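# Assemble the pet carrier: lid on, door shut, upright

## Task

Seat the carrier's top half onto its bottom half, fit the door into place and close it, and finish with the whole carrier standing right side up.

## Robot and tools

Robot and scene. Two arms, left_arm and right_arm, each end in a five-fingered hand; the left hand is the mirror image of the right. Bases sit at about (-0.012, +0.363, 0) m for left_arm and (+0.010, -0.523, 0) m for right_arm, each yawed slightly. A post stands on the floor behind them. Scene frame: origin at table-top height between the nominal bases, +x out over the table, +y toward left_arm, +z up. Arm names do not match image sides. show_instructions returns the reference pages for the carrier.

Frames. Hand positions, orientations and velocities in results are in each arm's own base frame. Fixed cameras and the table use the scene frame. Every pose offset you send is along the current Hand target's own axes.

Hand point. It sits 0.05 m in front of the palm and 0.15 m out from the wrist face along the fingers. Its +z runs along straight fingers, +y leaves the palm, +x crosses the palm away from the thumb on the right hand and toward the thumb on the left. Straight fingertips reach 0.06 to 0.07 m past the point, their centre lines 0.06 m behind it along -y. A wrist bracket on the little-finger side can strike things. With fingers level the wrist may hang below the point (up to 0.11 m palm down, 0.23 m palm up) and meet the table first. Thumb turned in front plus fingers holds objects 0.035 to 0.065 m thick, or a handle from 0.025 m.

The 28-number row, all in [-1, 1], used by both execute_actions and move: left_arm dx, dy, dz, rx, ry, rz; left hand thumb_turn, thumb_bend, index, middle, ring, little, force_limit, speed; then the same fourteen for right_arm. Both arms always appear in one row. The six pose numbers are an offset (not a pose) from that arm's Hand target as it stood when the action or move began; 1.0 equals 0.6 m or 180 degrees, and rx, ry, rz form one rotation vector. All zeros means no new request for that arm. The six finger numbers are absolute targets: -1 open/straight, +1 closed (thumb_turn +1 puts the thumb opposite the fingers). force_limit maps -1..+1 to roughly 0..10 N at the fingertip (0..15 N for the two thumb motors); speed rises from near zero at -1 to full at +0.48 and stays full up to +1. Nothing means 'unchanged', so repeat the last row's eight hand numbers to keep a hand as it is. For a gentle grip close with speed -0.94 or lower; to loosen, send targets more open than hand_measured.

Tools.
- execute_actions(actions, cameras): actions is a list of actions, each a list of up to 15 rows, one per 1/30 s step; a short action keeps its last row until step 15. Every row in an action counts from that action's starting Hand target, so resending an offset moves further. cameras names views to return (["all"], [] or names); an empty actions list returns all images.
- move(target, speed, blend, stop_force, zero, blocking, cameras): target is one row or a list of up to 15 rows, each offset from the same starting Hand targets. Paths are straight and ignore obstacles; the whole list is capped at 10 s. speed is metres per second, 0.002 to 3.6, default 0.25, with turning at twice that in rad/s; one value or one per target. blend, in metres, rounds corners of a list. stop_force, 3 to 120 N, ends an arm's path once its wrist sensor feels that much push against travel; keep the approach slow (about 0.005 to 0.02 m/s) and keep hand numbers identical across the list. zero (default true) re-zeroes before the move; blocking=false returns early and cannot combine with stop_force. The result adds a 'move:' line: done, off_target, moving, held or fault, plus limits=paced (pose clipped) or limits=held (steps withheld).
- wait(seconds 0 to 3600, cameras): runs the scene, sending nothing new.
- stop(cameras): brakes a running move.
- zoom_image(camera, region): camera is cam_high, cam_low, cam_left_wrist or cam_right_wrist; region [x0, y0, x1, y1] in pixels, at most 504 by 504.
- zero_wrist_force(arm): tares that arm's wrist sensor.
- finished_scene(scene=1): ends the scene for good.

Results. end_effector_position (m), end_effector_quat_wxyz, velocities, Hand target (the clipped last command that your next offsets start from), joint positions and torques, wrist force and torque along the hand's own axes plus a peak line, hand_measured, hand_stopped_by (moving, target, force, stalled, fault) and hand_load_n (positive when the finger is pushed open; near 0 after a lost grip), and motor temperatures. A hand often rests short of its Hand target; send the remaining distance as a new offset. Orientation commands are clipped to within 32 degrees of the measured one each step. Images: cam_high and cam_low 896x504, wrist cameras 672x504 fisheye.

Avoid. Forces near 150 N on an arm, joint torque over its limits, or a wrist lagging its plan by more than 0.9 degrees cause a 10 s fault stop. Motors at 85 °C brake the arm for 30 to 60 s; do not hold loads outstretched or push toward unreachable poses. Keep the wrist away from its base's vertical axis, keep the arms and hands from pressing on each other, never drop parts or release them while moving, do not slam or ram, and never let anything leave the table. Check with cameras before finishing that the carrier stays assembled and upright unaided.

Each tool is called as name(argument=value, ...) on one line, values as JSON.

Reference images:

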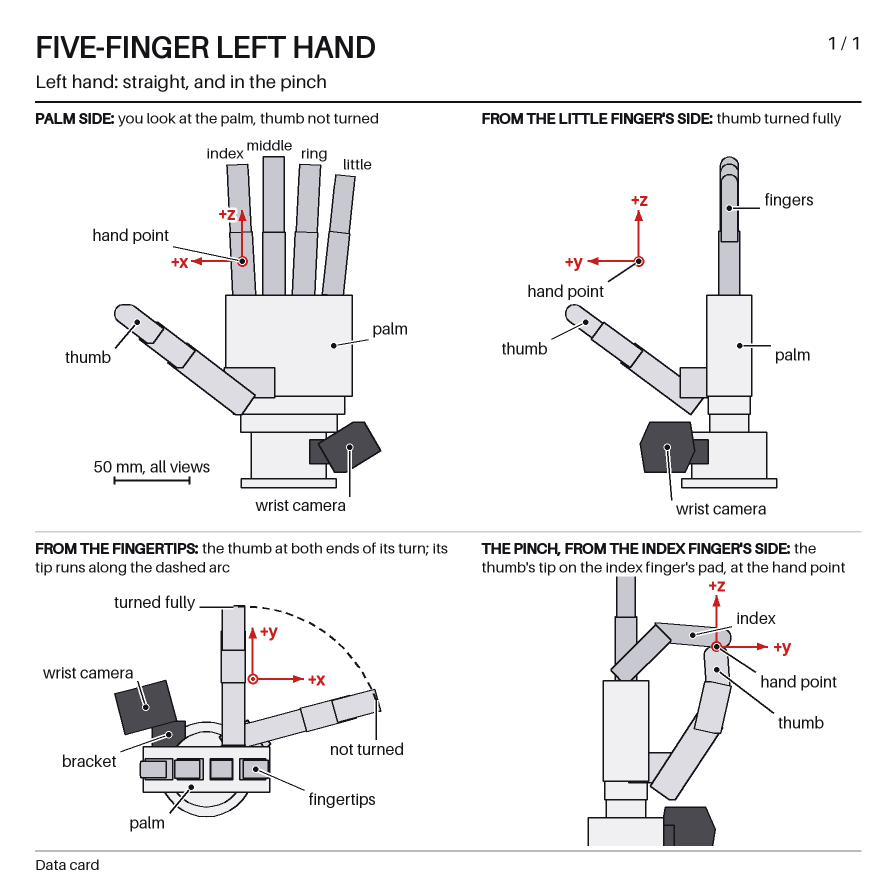

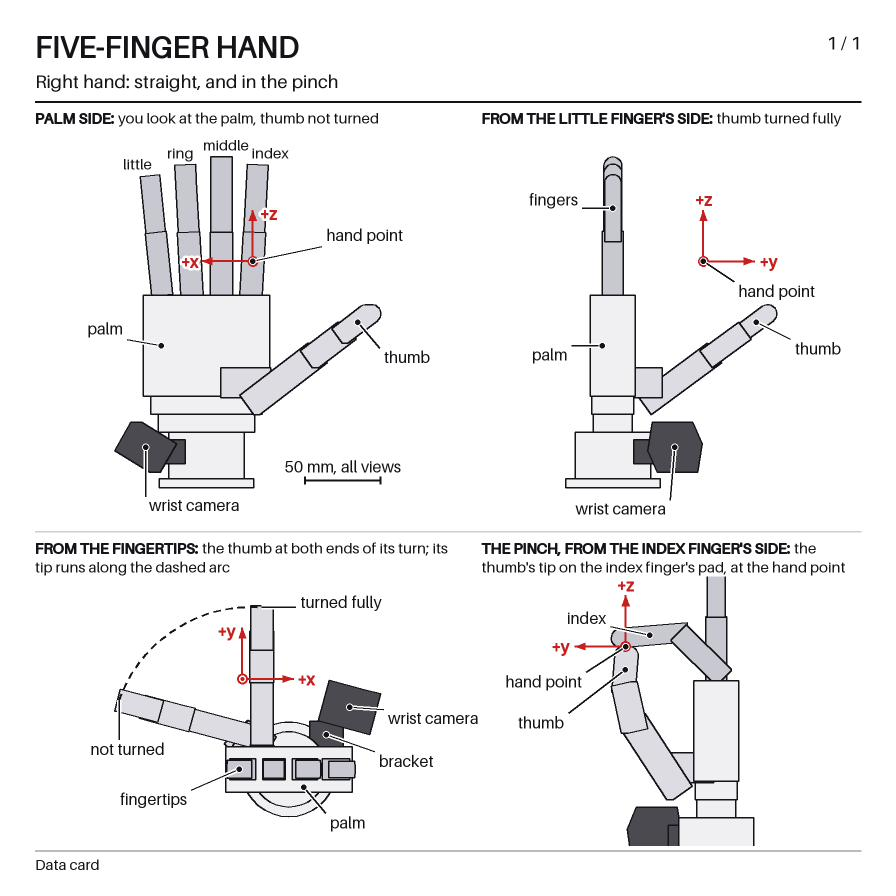

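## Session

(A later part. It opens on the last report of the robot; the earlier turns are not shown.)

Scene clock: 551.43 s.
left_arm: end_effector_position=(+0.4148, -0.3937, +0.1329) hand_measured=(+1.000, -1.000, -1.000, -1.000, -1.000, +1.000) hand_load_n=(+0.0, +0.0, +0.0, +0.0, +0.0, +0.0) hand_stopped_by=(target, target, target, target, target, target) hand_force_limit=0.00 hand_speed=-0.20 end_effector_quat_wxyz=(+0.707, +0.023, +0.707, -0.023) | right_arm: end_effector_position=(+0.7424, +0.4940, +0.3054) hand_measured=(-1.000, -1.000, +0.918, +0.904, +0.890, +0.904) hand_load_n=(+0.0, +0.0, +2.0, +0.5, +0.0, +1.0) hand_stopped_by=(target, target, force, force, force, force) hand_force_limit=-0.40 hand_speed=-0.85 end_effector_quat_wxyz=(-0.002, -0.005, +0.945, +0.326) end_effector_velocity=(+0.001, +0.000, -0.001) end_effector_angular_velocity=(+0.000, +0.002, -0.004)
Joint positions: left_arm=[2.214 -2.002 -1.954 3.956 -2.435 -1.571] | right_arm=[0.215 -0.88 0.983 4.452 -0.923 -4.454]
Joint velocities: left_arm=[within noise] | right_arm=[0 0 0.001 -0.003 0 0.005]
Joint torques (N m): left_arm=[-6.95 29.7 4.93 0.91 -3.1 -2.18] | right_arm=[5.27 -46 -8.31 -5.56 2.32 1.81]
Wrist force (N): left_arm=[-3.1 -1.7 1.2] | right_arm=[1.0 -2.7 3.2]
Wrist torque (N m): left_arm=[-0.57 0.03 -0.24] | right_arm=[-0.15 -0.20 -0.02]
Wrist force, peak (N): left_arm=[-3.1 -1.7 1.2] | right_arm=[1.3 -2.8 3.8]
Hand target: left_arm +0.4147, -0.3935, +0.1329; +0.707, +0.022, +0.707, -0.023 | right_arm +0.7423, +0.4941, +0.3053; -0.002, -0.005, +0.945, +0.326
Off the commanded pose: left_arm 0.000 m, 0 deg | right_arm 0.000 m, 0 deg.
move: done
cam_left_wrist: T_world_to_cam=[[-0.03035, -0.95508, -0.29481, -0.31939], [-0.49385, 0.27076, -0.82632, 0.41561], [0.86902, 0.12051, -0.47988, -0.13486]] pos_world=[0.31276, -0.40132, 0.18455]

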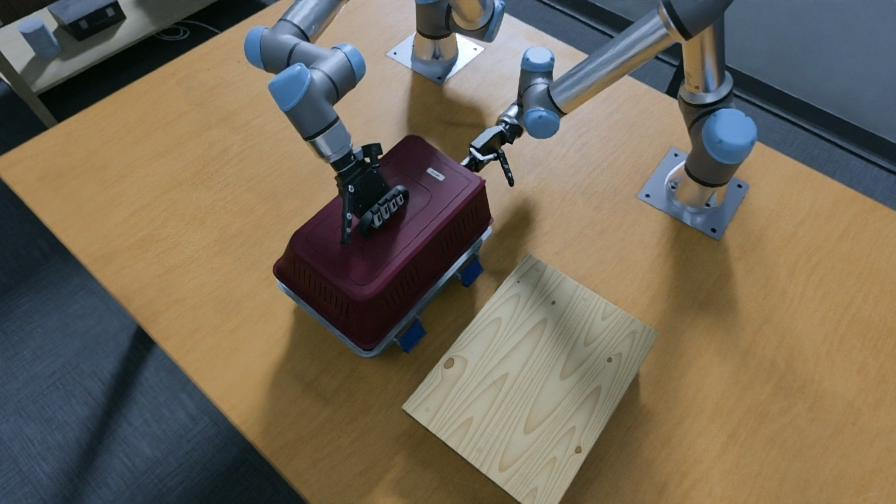

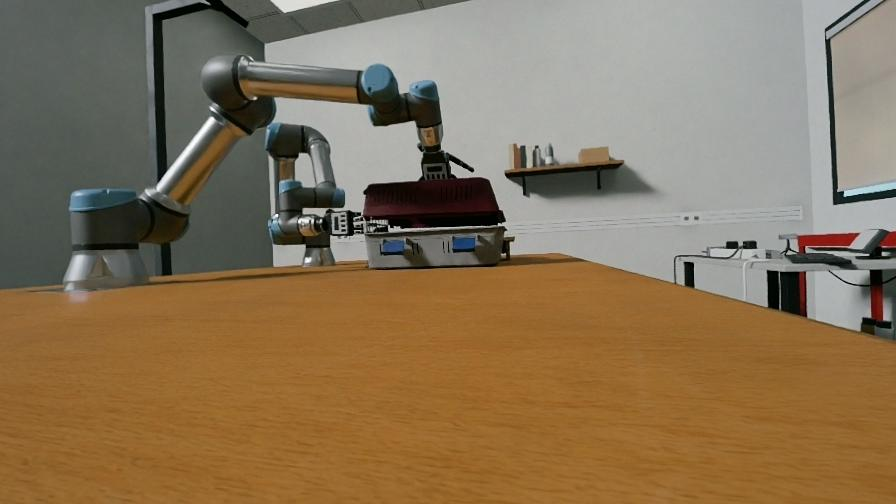

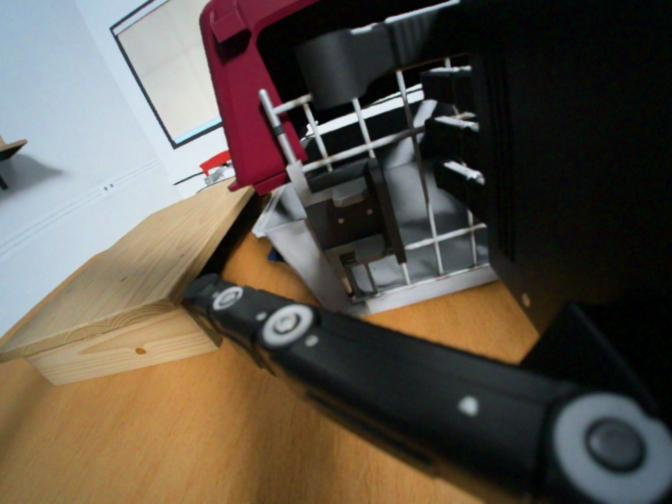

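move(target=[0,0,0,0,0,0,1,-1,-1,-1,-1,1,0,-0.2,0,-0.0205,0.0263,0,0,0,-1,-1,1,1,1,1,-0.4,-0.85], speed=0.03, stop_force=6, cameras=["cam_high","cam_low","cam_left_wrist"])

zoom_image(camera="cam_left_wrist", region=[180, 0, 380, 210])

zoom_image(camera="cam_low", region=[340, 170, 520, 280])

zoom_image(camera="cam_high", region=[250, 110, 510, 370])

Scene clock: 565.80 s.
left_arm: end_effector_position=(+0.4147, -0.3935, +0.1329) hand_measured=(+1.000, -1.000, -1.000, -1.000, -1.000, +1.000) hand_load_n=(+0.0, +0.0, +0.0, +0.0, +0.0, +0.0) hand_stopped_by=(target, target, target, target, target, target) hand_force_limit=0.00 hand_speed=-0.20 end_effector_quat_wxyz=(+0.707, +0.022, +0.707, -0.023) | right_arm: end_effector_position=(+0.7423, +0.4941, +0.2852) hand_measured=(-1.000, -1.000, +0.918, +0.904, +0.890, +0.904) hand_load_n=(+0.0, +0.0, +1.5, +0.5, +0.5, +1.0) hand_stopped_by=(target, target, force, force, force, force) hand_force_limit=-0.40 hand_speed=-0.85 end_effector_quat_wxyz=(-0.002, -0.005, +0.945, +0.326)
Joint positions: left_arm=[2.213 -2.002 -1.954 3.956 -2.435 -1.571] | right_arm=[0.215 -0.873 1.023 4.405 -0.923 -4.454]
Joint torques (N m): left_arm=[-6.47 50.09 4.37 1.89 -3.04 -1.83] | right_arm=[4.56 -75.44 -42.12 -0.61 0.02 1.68]
Wrist force (N): left_arm=[-2.8 -1.7 0.9] | right_arm=[1.2 -2.8 3.6]
Wrist torque (N m): left_arm=[-0.55 -0.02 -0.23] | right_arm=[-0.18 -0.22 -0.02]
Wrist force, peak (N): left_arm=[-3.2 -1.9 0.9] | right_arm=[1.4 -3.2 4.1]
Hand target: left_arm +0.4147, -0.3935, +0.1329; +0.707, +0.022, +0.707, -0.023 | right_arm +0.7423, +0.4941, +0.2853; -0.002, -0.005, +0.945, +0.326
Off the commanded pose: left_arm 0.000 m, 0 deg | right_arm 0.000 m, 0 deg.
move: done
cam_left_wrist: T_world_to_cam=[[-0.03013, -0.95508, -0.29482, -0.31946], [-0.4939, 0.27066, -0.82632, 0.41554], [0.869, 0.12071, -0.47987, -0.13469]] pos_world=[0.31266, -0.40132, 0.18455]

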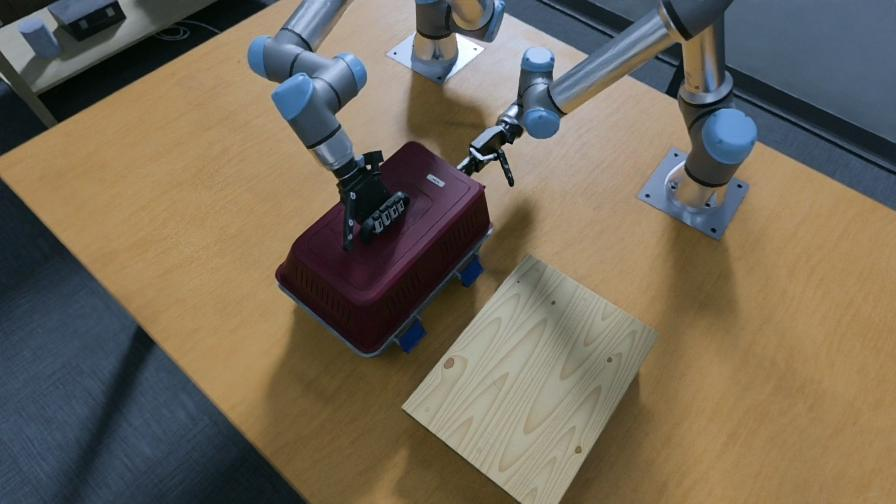

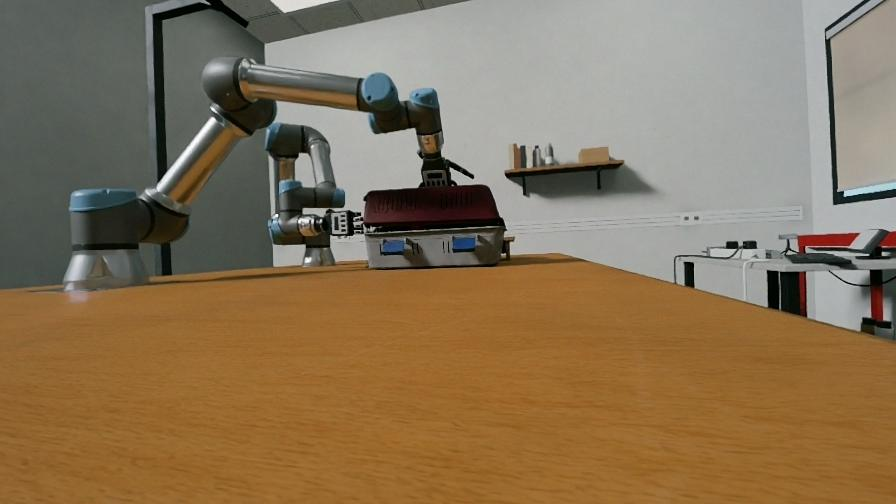

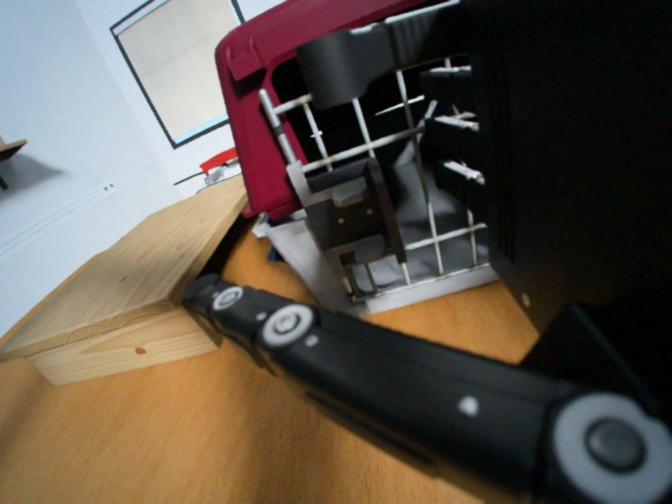

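Scaled by 2.400 from the camera's image (finer frame: 960x720).

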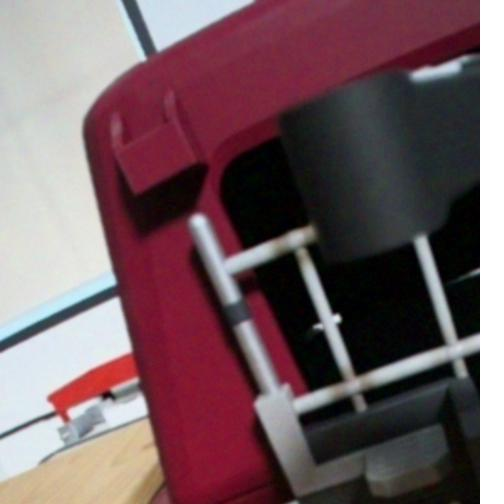

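Scaled by 2.800 from the camera's image (finer frame: 1280x720).

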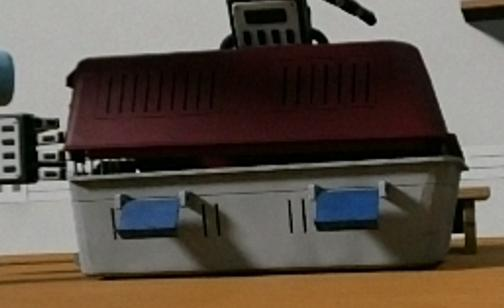

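Scaled by 1.938 from the camera's image (finer frame: 1280x720).

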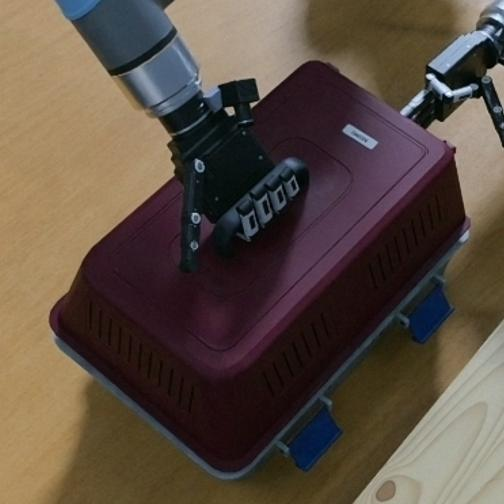

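zoom_image(camera="cam_left_wrist", region=[215, 30, 295, 130])

zoom_image(camera="cam_low", region=[350, 180, 420, 250])

Scaled by 5.040 from the camera's image (finer frame: 960x720).

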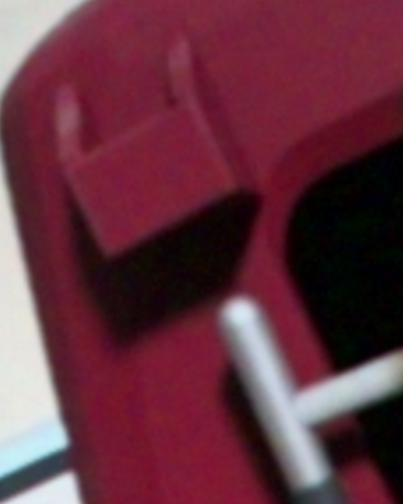

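Scaled by 7.200 from the camera's image (finer frame: 1280x720).

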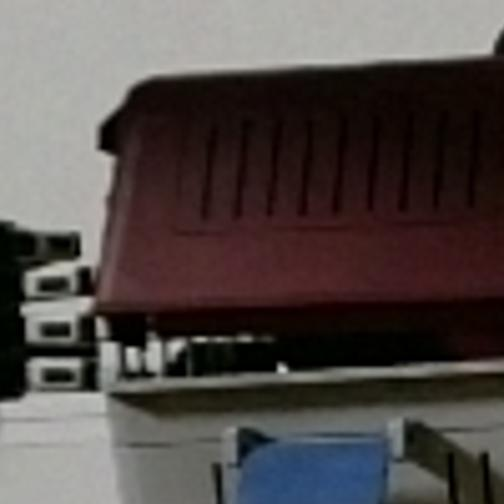

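zoom_image(camera="cam_high", region=[440, 200, 500, 260])

zoom_image(camera="cam_high", region=[340, 300, 420, 380])

zoom_image(camera="cam_high", region=[265, 250, 325, 310])

Scaled by 8.400 from the camera's image (finer frame: 1280x720).

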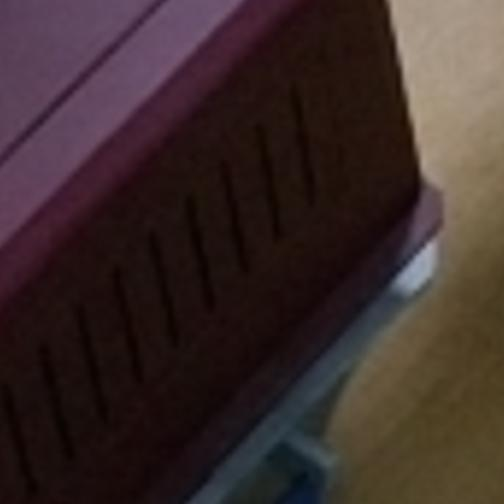

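Scaled by 6.300 from the camera's image (finer frame: 1280x720).

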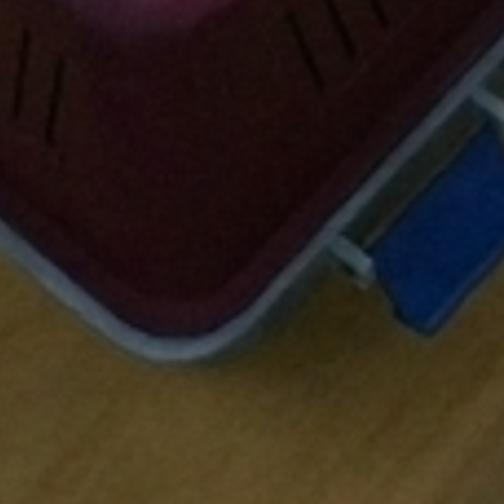

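Scaled by 8.400 from the camera's image (finer frame: 1280x720).

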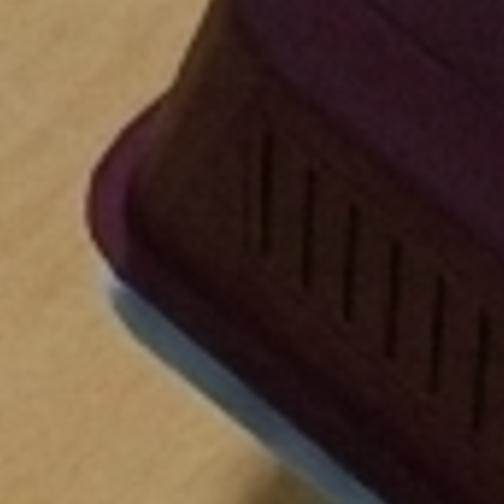

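move(target=[0,0,0.0042,0,0,0,1,-1,-1,-1,-1,1,0,-0.2,-0.005,-0.0039,-0.0031,0,0,0,-1,-1,1,1,1,1,-0.4,-0.85], speed=0.02, cameras=["cam_high","cam_low","cam_left_wrist"])

zoom_image(camera="cam_left_wrist", region=[215, 30, 295, 130])

zoom_image(camera="cam_low", region=[350, 180, 420, 250])

zoom_image(camera="cam_left_wrist", region=[215, 30, 495, 310])

Scene clock: 595.43 s.
left_arm: end_effector_position=(+0.4173, -0.3937, +0.1329) hand_measured=(+1.000, -1.000, -1.000, -1.000, -1.000, +1.000) hand_load_n=(+0.0, +0.0, +0.0, +0.0, +0.0, +0.0) hand_stopped_by=(target, target, target, target, target, target) hand_force_limit=0.00 hand_speed=-0.20 end_effector_quat_wxyz=(+0.707, +0.022, +0.707, -0.023) | right_arm: end_effector_position=(+0.7454, +0.4911, +0.2855) hand_measured=(-1.000, -1.000, +0.918, +0.904, +0.890, +0.904) hand_load_n=(+0.0, +0.0, +1.5, +0.5, +0.0, +1.0) hand_stopped_by=(target, target, force, force, force, force) hand_force_limit=-0.40 hand_speed=-0.85 end_effector_quat_wxyz=(-0.002, -0.005, +0.945, +0.326)
Joint positions: left_arm=[2.218 -2.004 -1.951 3.955 -2.431 -1.571] | right_arm=[0.21 -0.868 1.014 4.413 -0.922 -4.46]
Joint torques (N m): left_arm=[-7.88 18.5 14.62 0.3 -1.22 -1.79] | right_arm=[4.78 -34.29 -8.41 -5.56 4.04 1.53]
Wrist force (N): left_arm=[-2.8 -1.8 0.9] | right_arm=[1.1 -2.4 3.6]
Wrist torque (N m): left_arm=[-0.57 -0.01 -0.23] | right_arm=[-0.15 -0.22 0.00]
Wrist force, peak (N): left_arm=[-3.1 -1.7 1.3] | right_arm=[1.3 -3.2 3.8]
Hand target: left_arm +0.4172, -0.3937, +0.1329; +0.707, +0.022, +0.707, -0.023 | right_arm +0.7453, +0.4912, +0.2853; -0.002, -0.005, +0.945, +0.326
Off the commanded pose: left_arm 0.000 m, 0 deg | right_arm 0.000 m, 0 deg.
move: done
cam_left_wrist: T_world_to_cam=[[-0.0302, -0.9551, -0.29475, -0.31948], [-0.49388, 0.27063, -0.82634, 0.41684], [0.86901, 0.12061, -0.47987, -0.13698]] pos_world=[0.31526, -0.40142, 0.18455]

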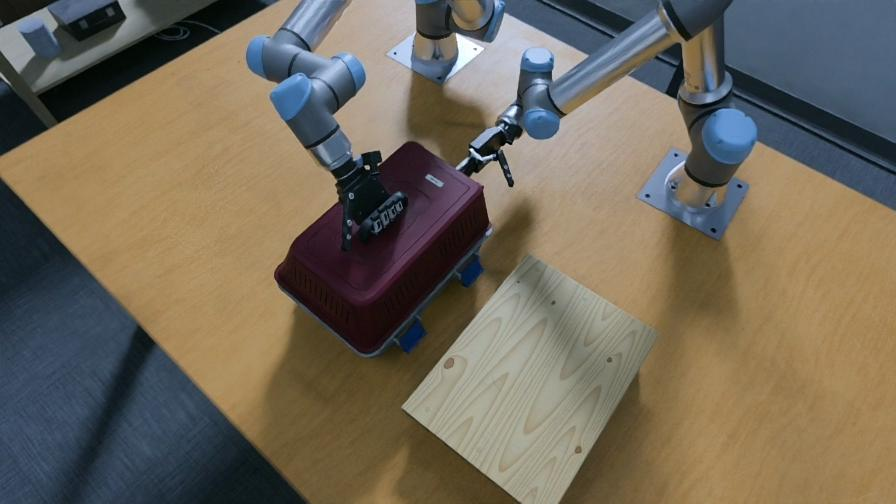

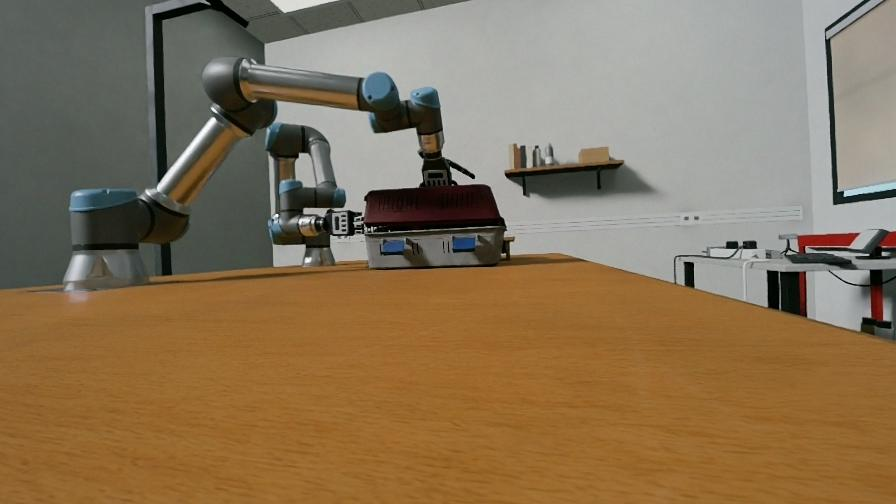

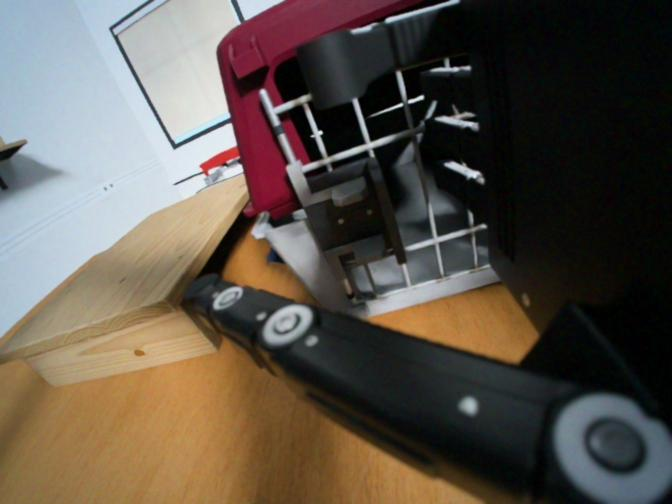

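Scaled by 5.040 from the camera's image (finer frame: 960x720).

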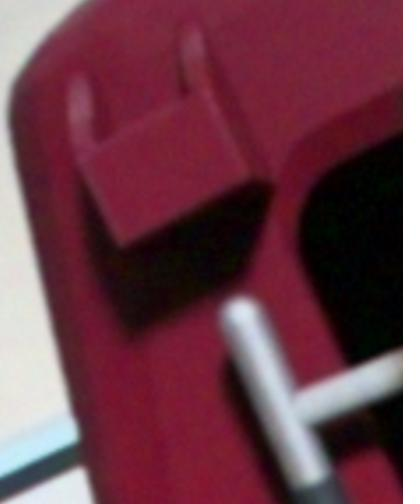

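Scaled by 7.200 from the camera's image (finer frame: 1280x720).

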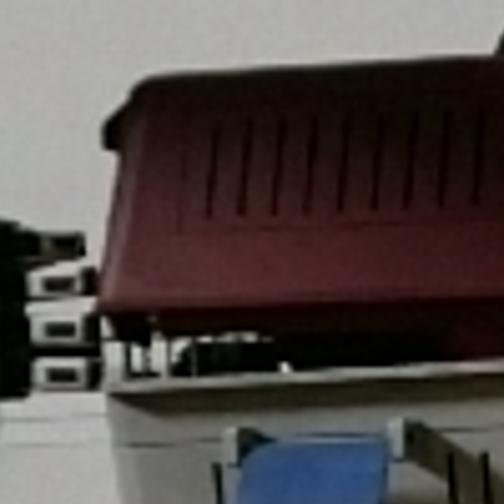

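Scaled by 1.800 from the camera's image (finer frame: 960x720).

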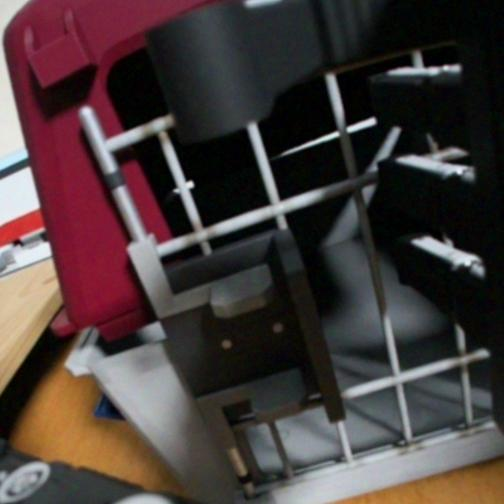

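move(target=[0,0,0,0,0,0,1,-1,-1,-1,-1,1,0,-0.2,0,-0.0113,0.0145,0,0,0,-1,-1,1,1,1,1,-0.4,-0.85], speed=0.015, stop_force=5, cameras=["cam_high","cam_low","cam_left_wrist"])

zoom_image(camera="cam_left_wrist", region=[215, 30, 315, 150])

zoom_image(camera="cam_low", region=[350, 180, 420, 250])

zoom_image(camera="cam_high", region=[340, 300, 420, 380])

zoom_image(camera="cam_high", region=[440, 200, 500, 260])

Scene clock: 602.67 s.
left_arm: end_effector_position=(+0.4172, -0.3937, +0.1329) hand_measured=(+1.000, -1.000, -1.000, -1.000, -1.000, +1.000) hand_load_n=(+0.5, +0.0, +0.0, +0.0, +0.0, +0.0) hand_stopped_by=(target, target, target, target, target, target) hand_force_limit=0.00 hand_speed=-0.20 end_effector_quat_wxyz=(+0.707, +0.022, +0.707, -0.023) | right_arm: end_effector_position=(+0.7453, +0.4912, +0.2742) hand_measured=(-1.000, -1.000, +0.918, +0.904, +0.890, +0.904) hand_load_n=(+0.0, +0.0, +0.5, +0.0, +0.5, +1.5) hand_stopped_by=(target, target, force, force, force, force) hand_force_limit=-0.40 hand_speed=-0.85 end_effector_quat_wxyz=(-0.002, -0.005, +0.945, +0.326)
Joint positions: left_arm=[2.218 -2.004 -1.951 3.955 -2.431 -1.571] | right_arm=[0.21 -0.864 1.034 4.387 -0.922 -4.46]
Joint torques (N m): left_arm=[-5.92 18.36 4.6 1.62 -3.07 -1.81] | right_arm=[4.77 -52.31 -40.44 -0.52 -0.74 1.5]
Wrist force (N): left_arm=[-2.9 -1.9 0.9] | right_arm=[1.6 -2.5 1.6]
Wrist torque (N m): left_arm=[-0.59 0.00 -0.23] | right_arm=[-0.07 -0.22 0.04]
Wrist force, peak (N): left_arm=[-3.0 -1.8 1.1] | right_arm=[1.5 -2.9 4.0]
Hand target: left_arm +0.4172, -0.3937, +0.1329; +0.707, +0.022, +0.707, -0.023 | right_arm +0.7453, +0.4912, +0.2743; -0.002, -0.005, +0.945, +0.326
Off the commanded pose: left_arm 0.000 m, 0 deg | right_arm 0.000 m, 0 deg.
move: done
cam_left_wrist: T_world_to_cam=[[-0.03013, -0.95508, -0.29482, -0.31948], [-0.4939, 0.27066, -0.82632, 0.4168], [0.869, 0.12071, -0.47987, -0.13685]] pos_world=[0.31516, -0.40142, 0.18455]

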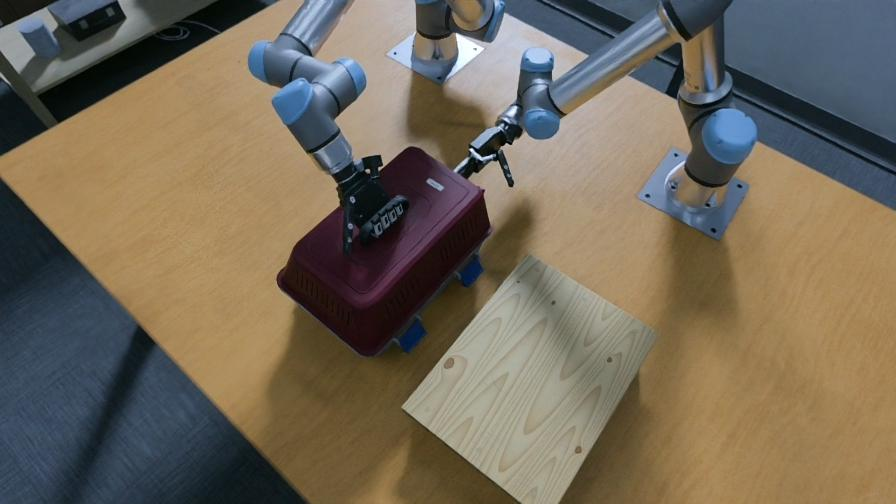

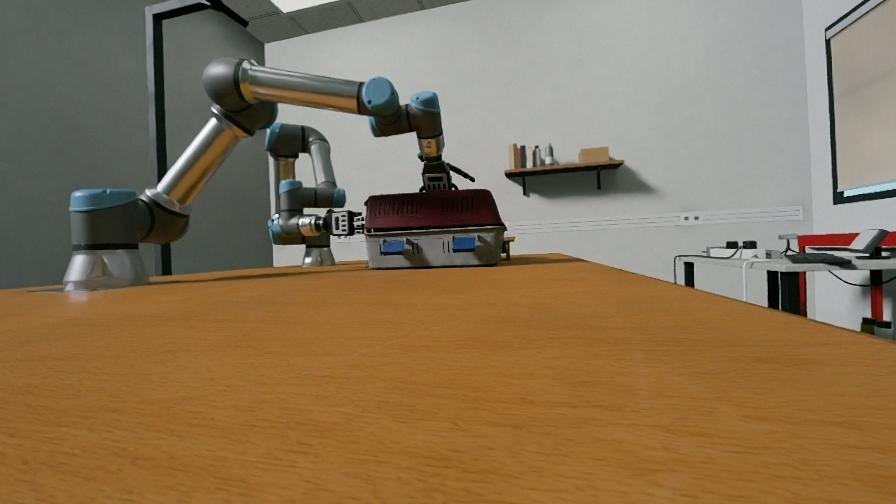

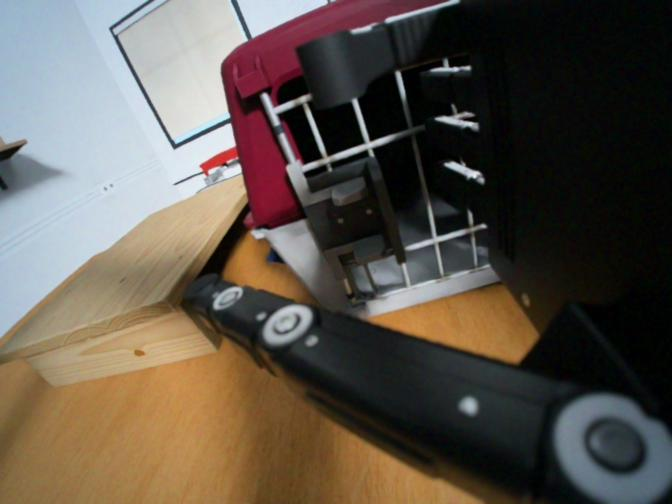

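Scaled by 4.200 from the camera's image (finer frame: 960x720).

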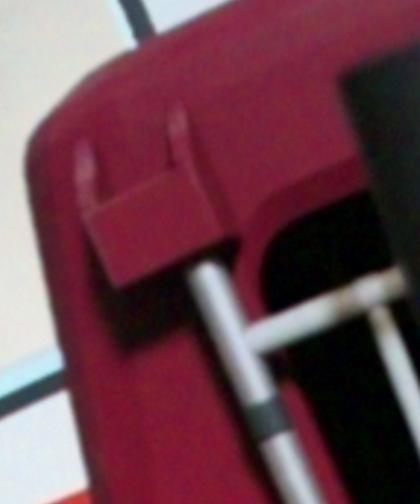

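Scaled by 7.200 from the camera's image (finer frame: 1280x720).

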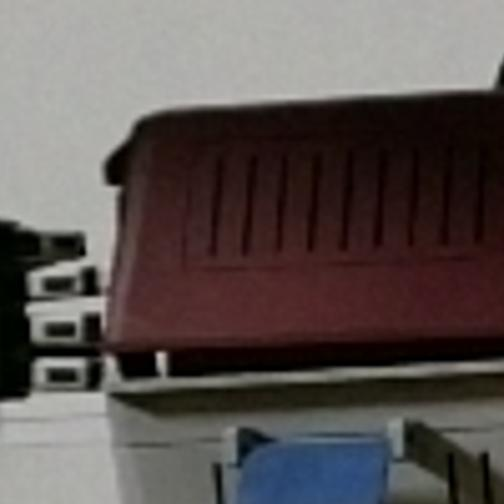

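Scaled by 6.300 from the camera's image (finer frame: 1280x720).

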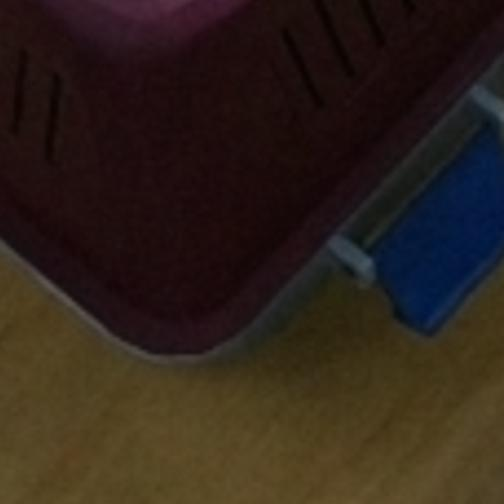

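Scaled by 8.400 from the camera's image (finer frame: 1280x720).

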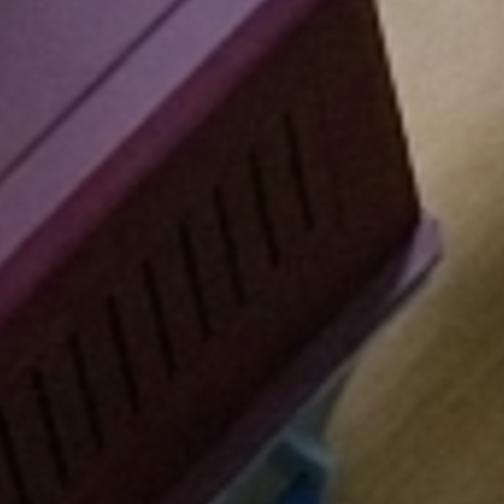

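zoom_image(camera="cam_left_wrist", region=[225, 60, 295, 120])

zoom_image(camera="cam_low", region=[355, 195, 405, 245])

Scaled by 7.200 from the camera's image (finer frame: 960x720).

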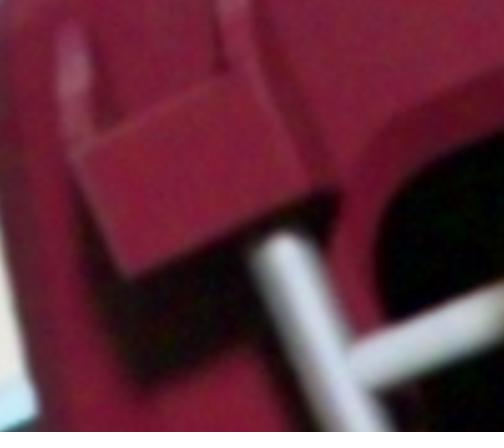

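Scaled by 10.080 from the camera's image (finer frame: 1280x720).

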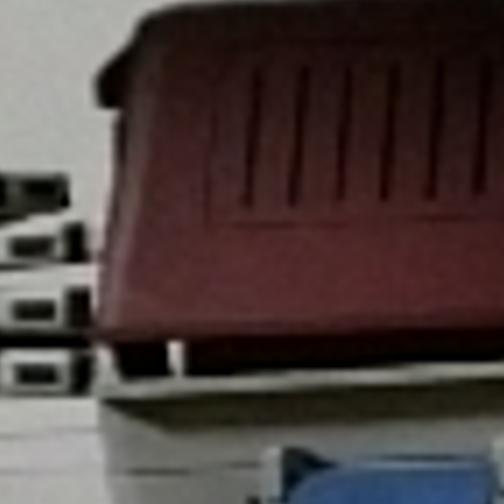

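zoom_image(camera="cam_high", region=[395, 270, 445, 320])

zoom_image(camera="cam_high", region=[340, 320, 390, 370])

zoom_image(camera="cam_high", region=[270, 260, 320, 310])

Scaled by 10.080 from the camera's image (finer frame: 1280x720).

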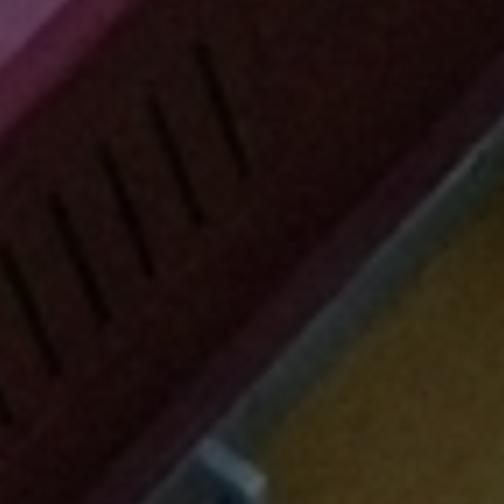

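Scaled by 10.080 from the camera's image (finer frame: 1280x720).

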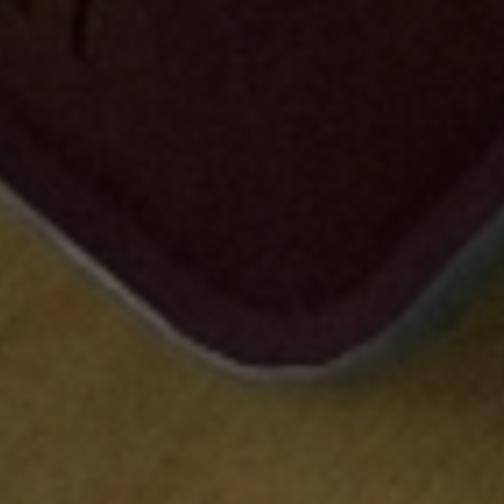

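Scaled by 10.080 from the camera's image (finer frame: 1280x720).

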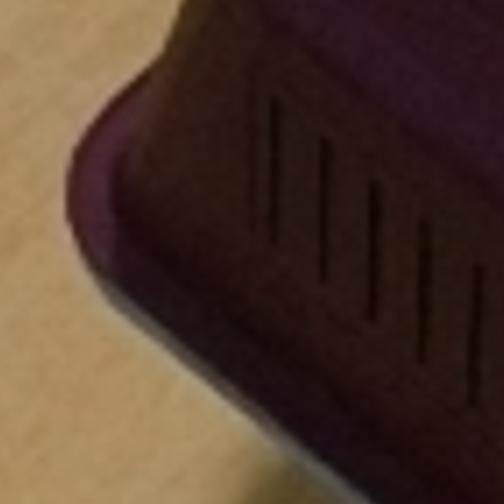

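move(target=[0,0,0,0,0,0,1,-1,-1,-1,-1,1,0,-0.2,0,0.0021,-0.008,0,0,0,-1,-1,1,1,1,1,-0.4,-0.85], speed=0.02, cameras=["cam_left_wrist"])

zoom_image(camera="cam_left_wrist", region=[225, 60, 295, 120])

Scene clock: 644.20 s.
left_arm: end_effector_position=(+0.4172, -0.3937, +0.1329) hand_measured=(+1.000, -1.000, -1.000, -1.000, -1.000, +1.000) hand_load_n=(+0.0, +0.0, +0.0, +0.0, +0.0, +0.0) hand_stopped_by=(target, target, target, target, target, target) hand_force_limit=0.00 hand_speed=-0.20 end_effector_quat_wxyz=(+0.707, +0.022, +0.707, -0.023) | right_arm: end_effector_position=(+0.7453, +0.4891, +0.2791) hand_measured=(-1.000, -1.000, +0.918, +0.904, +0.890, +0.904) hand_load_n=(+0.0, -0.5, +1.0, +0.0, +0.5, +1.5) hand_stopped_by=(target, target, force, force, force, force) hand_force_limit=-0.40 hand_speed=-0.85 end_effector_quat_wxyz=(-0.002, -0.005, +0.945, +0.326)
Joint positions: left_arm=[2.218 -2.004 -1.951 3.955 -2.431 -1.571] | right_arm=[0.208 -0.868 1.029 4.399 -0.922 -4.463]
Joint torques (N m): left_arm=[-7.4 17.33 6.82 1.74 -2.87 -1.78] | right_arm=[1.18 -56.41 -24.91 -5.53 4.61 -0.59]
Motor temperatures (°C): left_arm=[33 28 35 39 32 38] | right_arm=[25 38 38 32 37 50]
Wrist force (N): left_arm=[-3.0 -1.6 0.8] | right_arm=[1.2 -2.6 3.4]
Wrist torque (N m): left_arm=[-0.54 0.01 -0.24] | right_arm=[-0.13 -0.23 0.00]
Wrist force, peak (N): left_arm=[-3.1 -1.8 1.0] | right_arm=[1.2 -2.8 4.3]
Hand target: left_arm +0.4172, -0.3937, +0.1329; +0.707, +0.022, +0.707, -0.023 | right_arm +0.7453, +0.4892, +0.2788; -0.002, -0.005, +0.945, +0.326
Off the commanded pose: left_arm 0.000 m, 0 deg | right_arm 0.000 m, 0 deg.
move: done
cam_left_wrist: T_world_to_cam=[[-0.03013, -0.95508, -0.29482, -0.31948], [-0.4939, 0.27066, -0.82632, 0.4168], [0.869, 0.12071, -0.47987, -0.13685]] pos_world=[0.31516, -0.40142, 0.18455]

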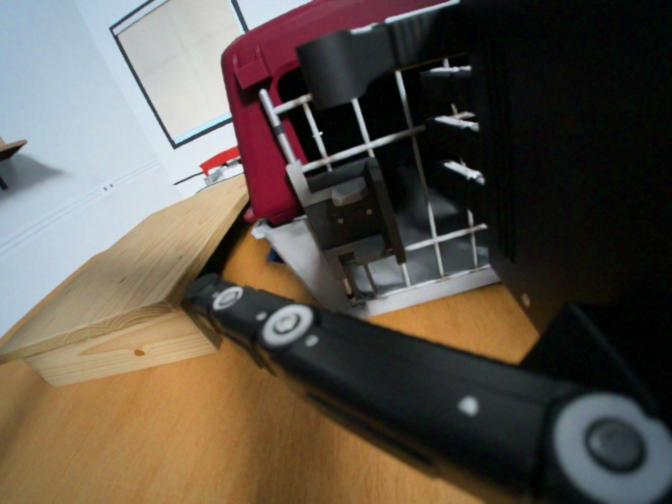

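Scaled by 7.200 from the camera's image (finer frame: 960x720).

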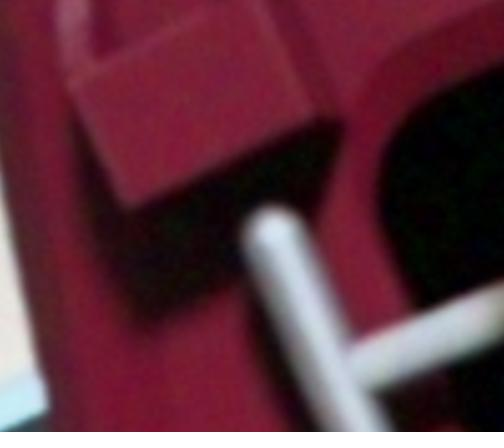

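execute_actions(actions=[])

zoom_image(camera="cam_low", region=[355, 185, 395, 225])

zoom_image(camera="cam_low", region=[355, 205, 395, 245])

Scene clock: 650.23 s.
left_arm: end_effector_position=(+0.4172, -0.3937, +0.1329) hand_measured=(+1.000, -1.000, -1.000, -1.000, -1.000, +1.000) hand_load_n=(+0.5, +0.0, +0.0, +0.0, +0.0, +0.0) hand_stopped_by=(target, target, target, target, target, target) hand_force_limit=0.00 hand_speed=-0.20 end_effector_quat_wxyz=(+0.707, +0.022, +0.707, -0.023) | right_arm: end_effector_position=(+0.7453, +0.4892, +0.2788) hand_measured=(-1.000, -1.000, +0.918, +0.904, +0.890, +0.904) hand_load_n=(+0.0, +0.0, +1.0, +0.5, +0.5, +1.5) hand_stopped_by=(target, target, force, force, force, force) hand_force_limit=-0.40 hand_speed=-0.85 end_effector_quat_wxyz=(-0.002, -0.005, +0.945, +0.326)
Joint positions: left_arm=[2.218 -2.004 -1.951 3.955 -2.431 -1.571] | right_arm=[0.208 -0.868 1.029 4.398 -0.922 -4.463]
Joint velocities: within noise
Joint torques (N m): left_arm=[-6.47 16.32 4.04 1.73 -2.78 -1.79] | right_arm=[3.82 -25.56 -7.21 -5.36 4.37 1.52]
Motor temperatures (°C): left_arm=[33 28 35 39 32 38] | right_arm=[25 38 38 32 37 50]
Wrist force (N): left_arm=[-2.8 -1.7 0.9] | right_arm=[1.0 -2.8 3.6]
Wrist torque (N m): left_arm=[-0.56 -0.02 -0.23] | right_arm=[-0.18 -0.20 -0.02]
Wrist force, peak (N): left_arm=[-2.9 -2.0 0.8] | right_arm=[1.2 -3.4 3.8]
Hand target: left_arm +0.4172, -0.3937, +0.1329; +0.707, +0.022, +0.707, -0.023 | right_arm +0.7453, +0.4892, +0.2788; -0.002, -0.005, +0.945, +0.326
Off the commanded pose: left_arm 0.000 m, 0 deg | right_arm 0.000 m, 0 deg.
camera_calibration:
cam_left_wrist: T_world_to_cam=[[-0.03013, -0.95508, -0.29482, -0.31948], [-0.4939, 0.27066, -0.82632, 0.4168], [0.869, 0.12071, -0.47987, -0.13685]] pos_world=[0.31516, -0.40142, 0.18455]
cam_right_wrist: T_world_to_cam=[[-0.31226, 0.75448, 0.57728, -0.29854], [0.82697, -0.0832, 0.55606, -0.72428], [0.46756, 0.65103, -0.59795, -0.38613]] pos_world=[0.68628, 0.41636, 0.3442]

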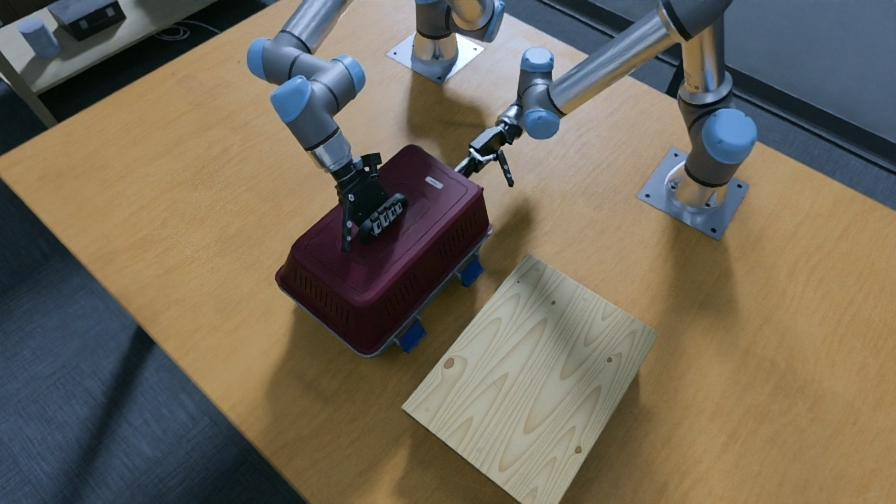

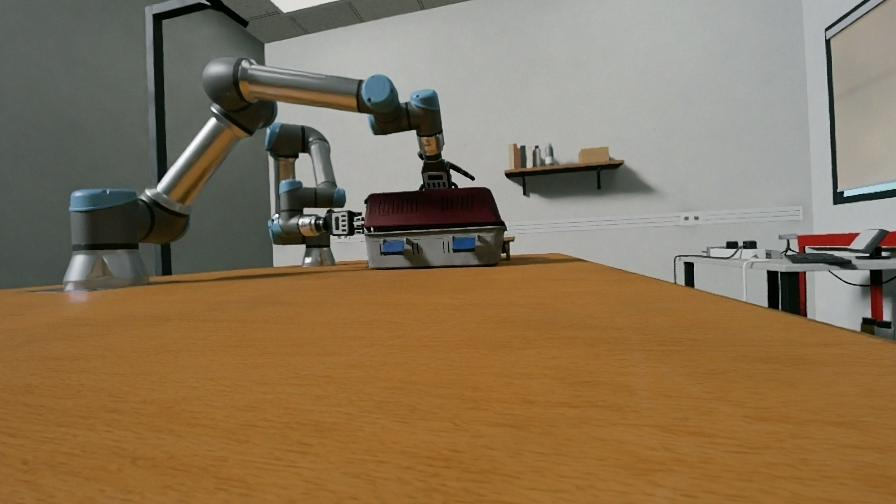

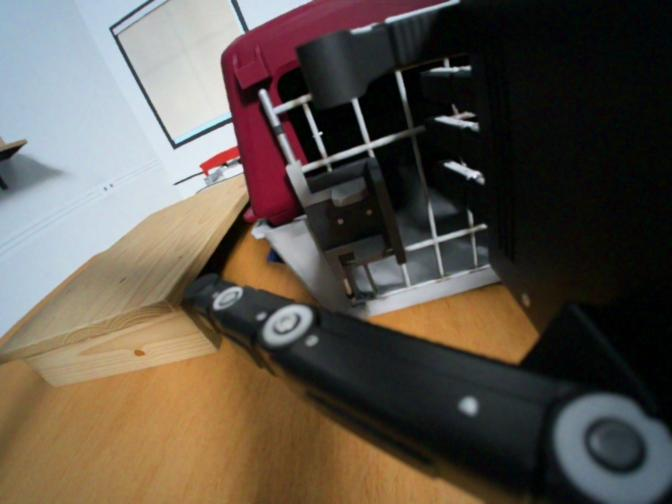

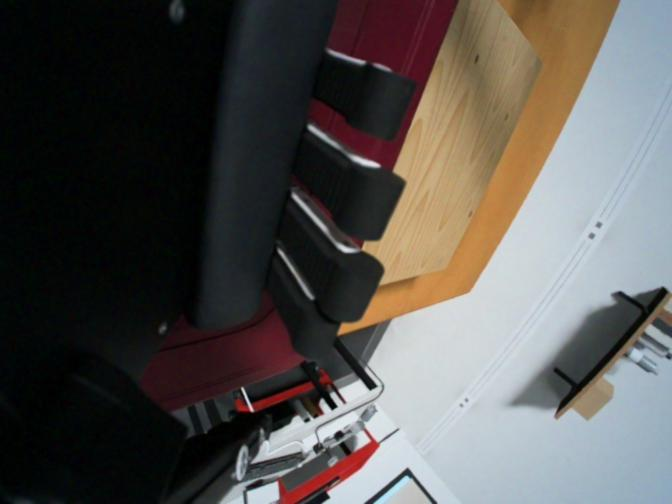

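Scaled by 12.600 from the camera's image (finer frame: 1280x720).

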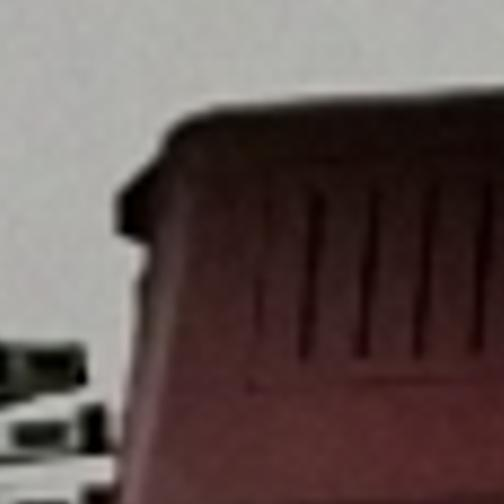

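Scaled by 12.600 from the camera's image (finer frame: 1280x720).

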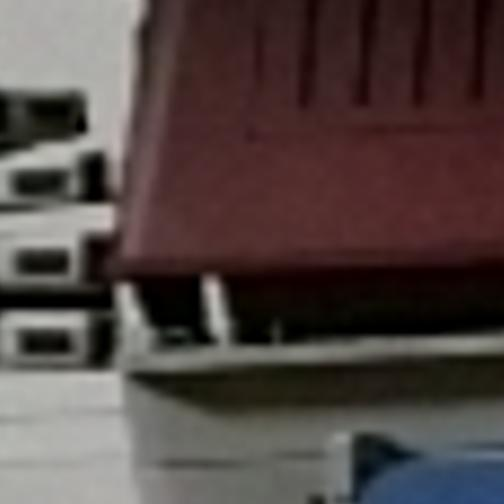

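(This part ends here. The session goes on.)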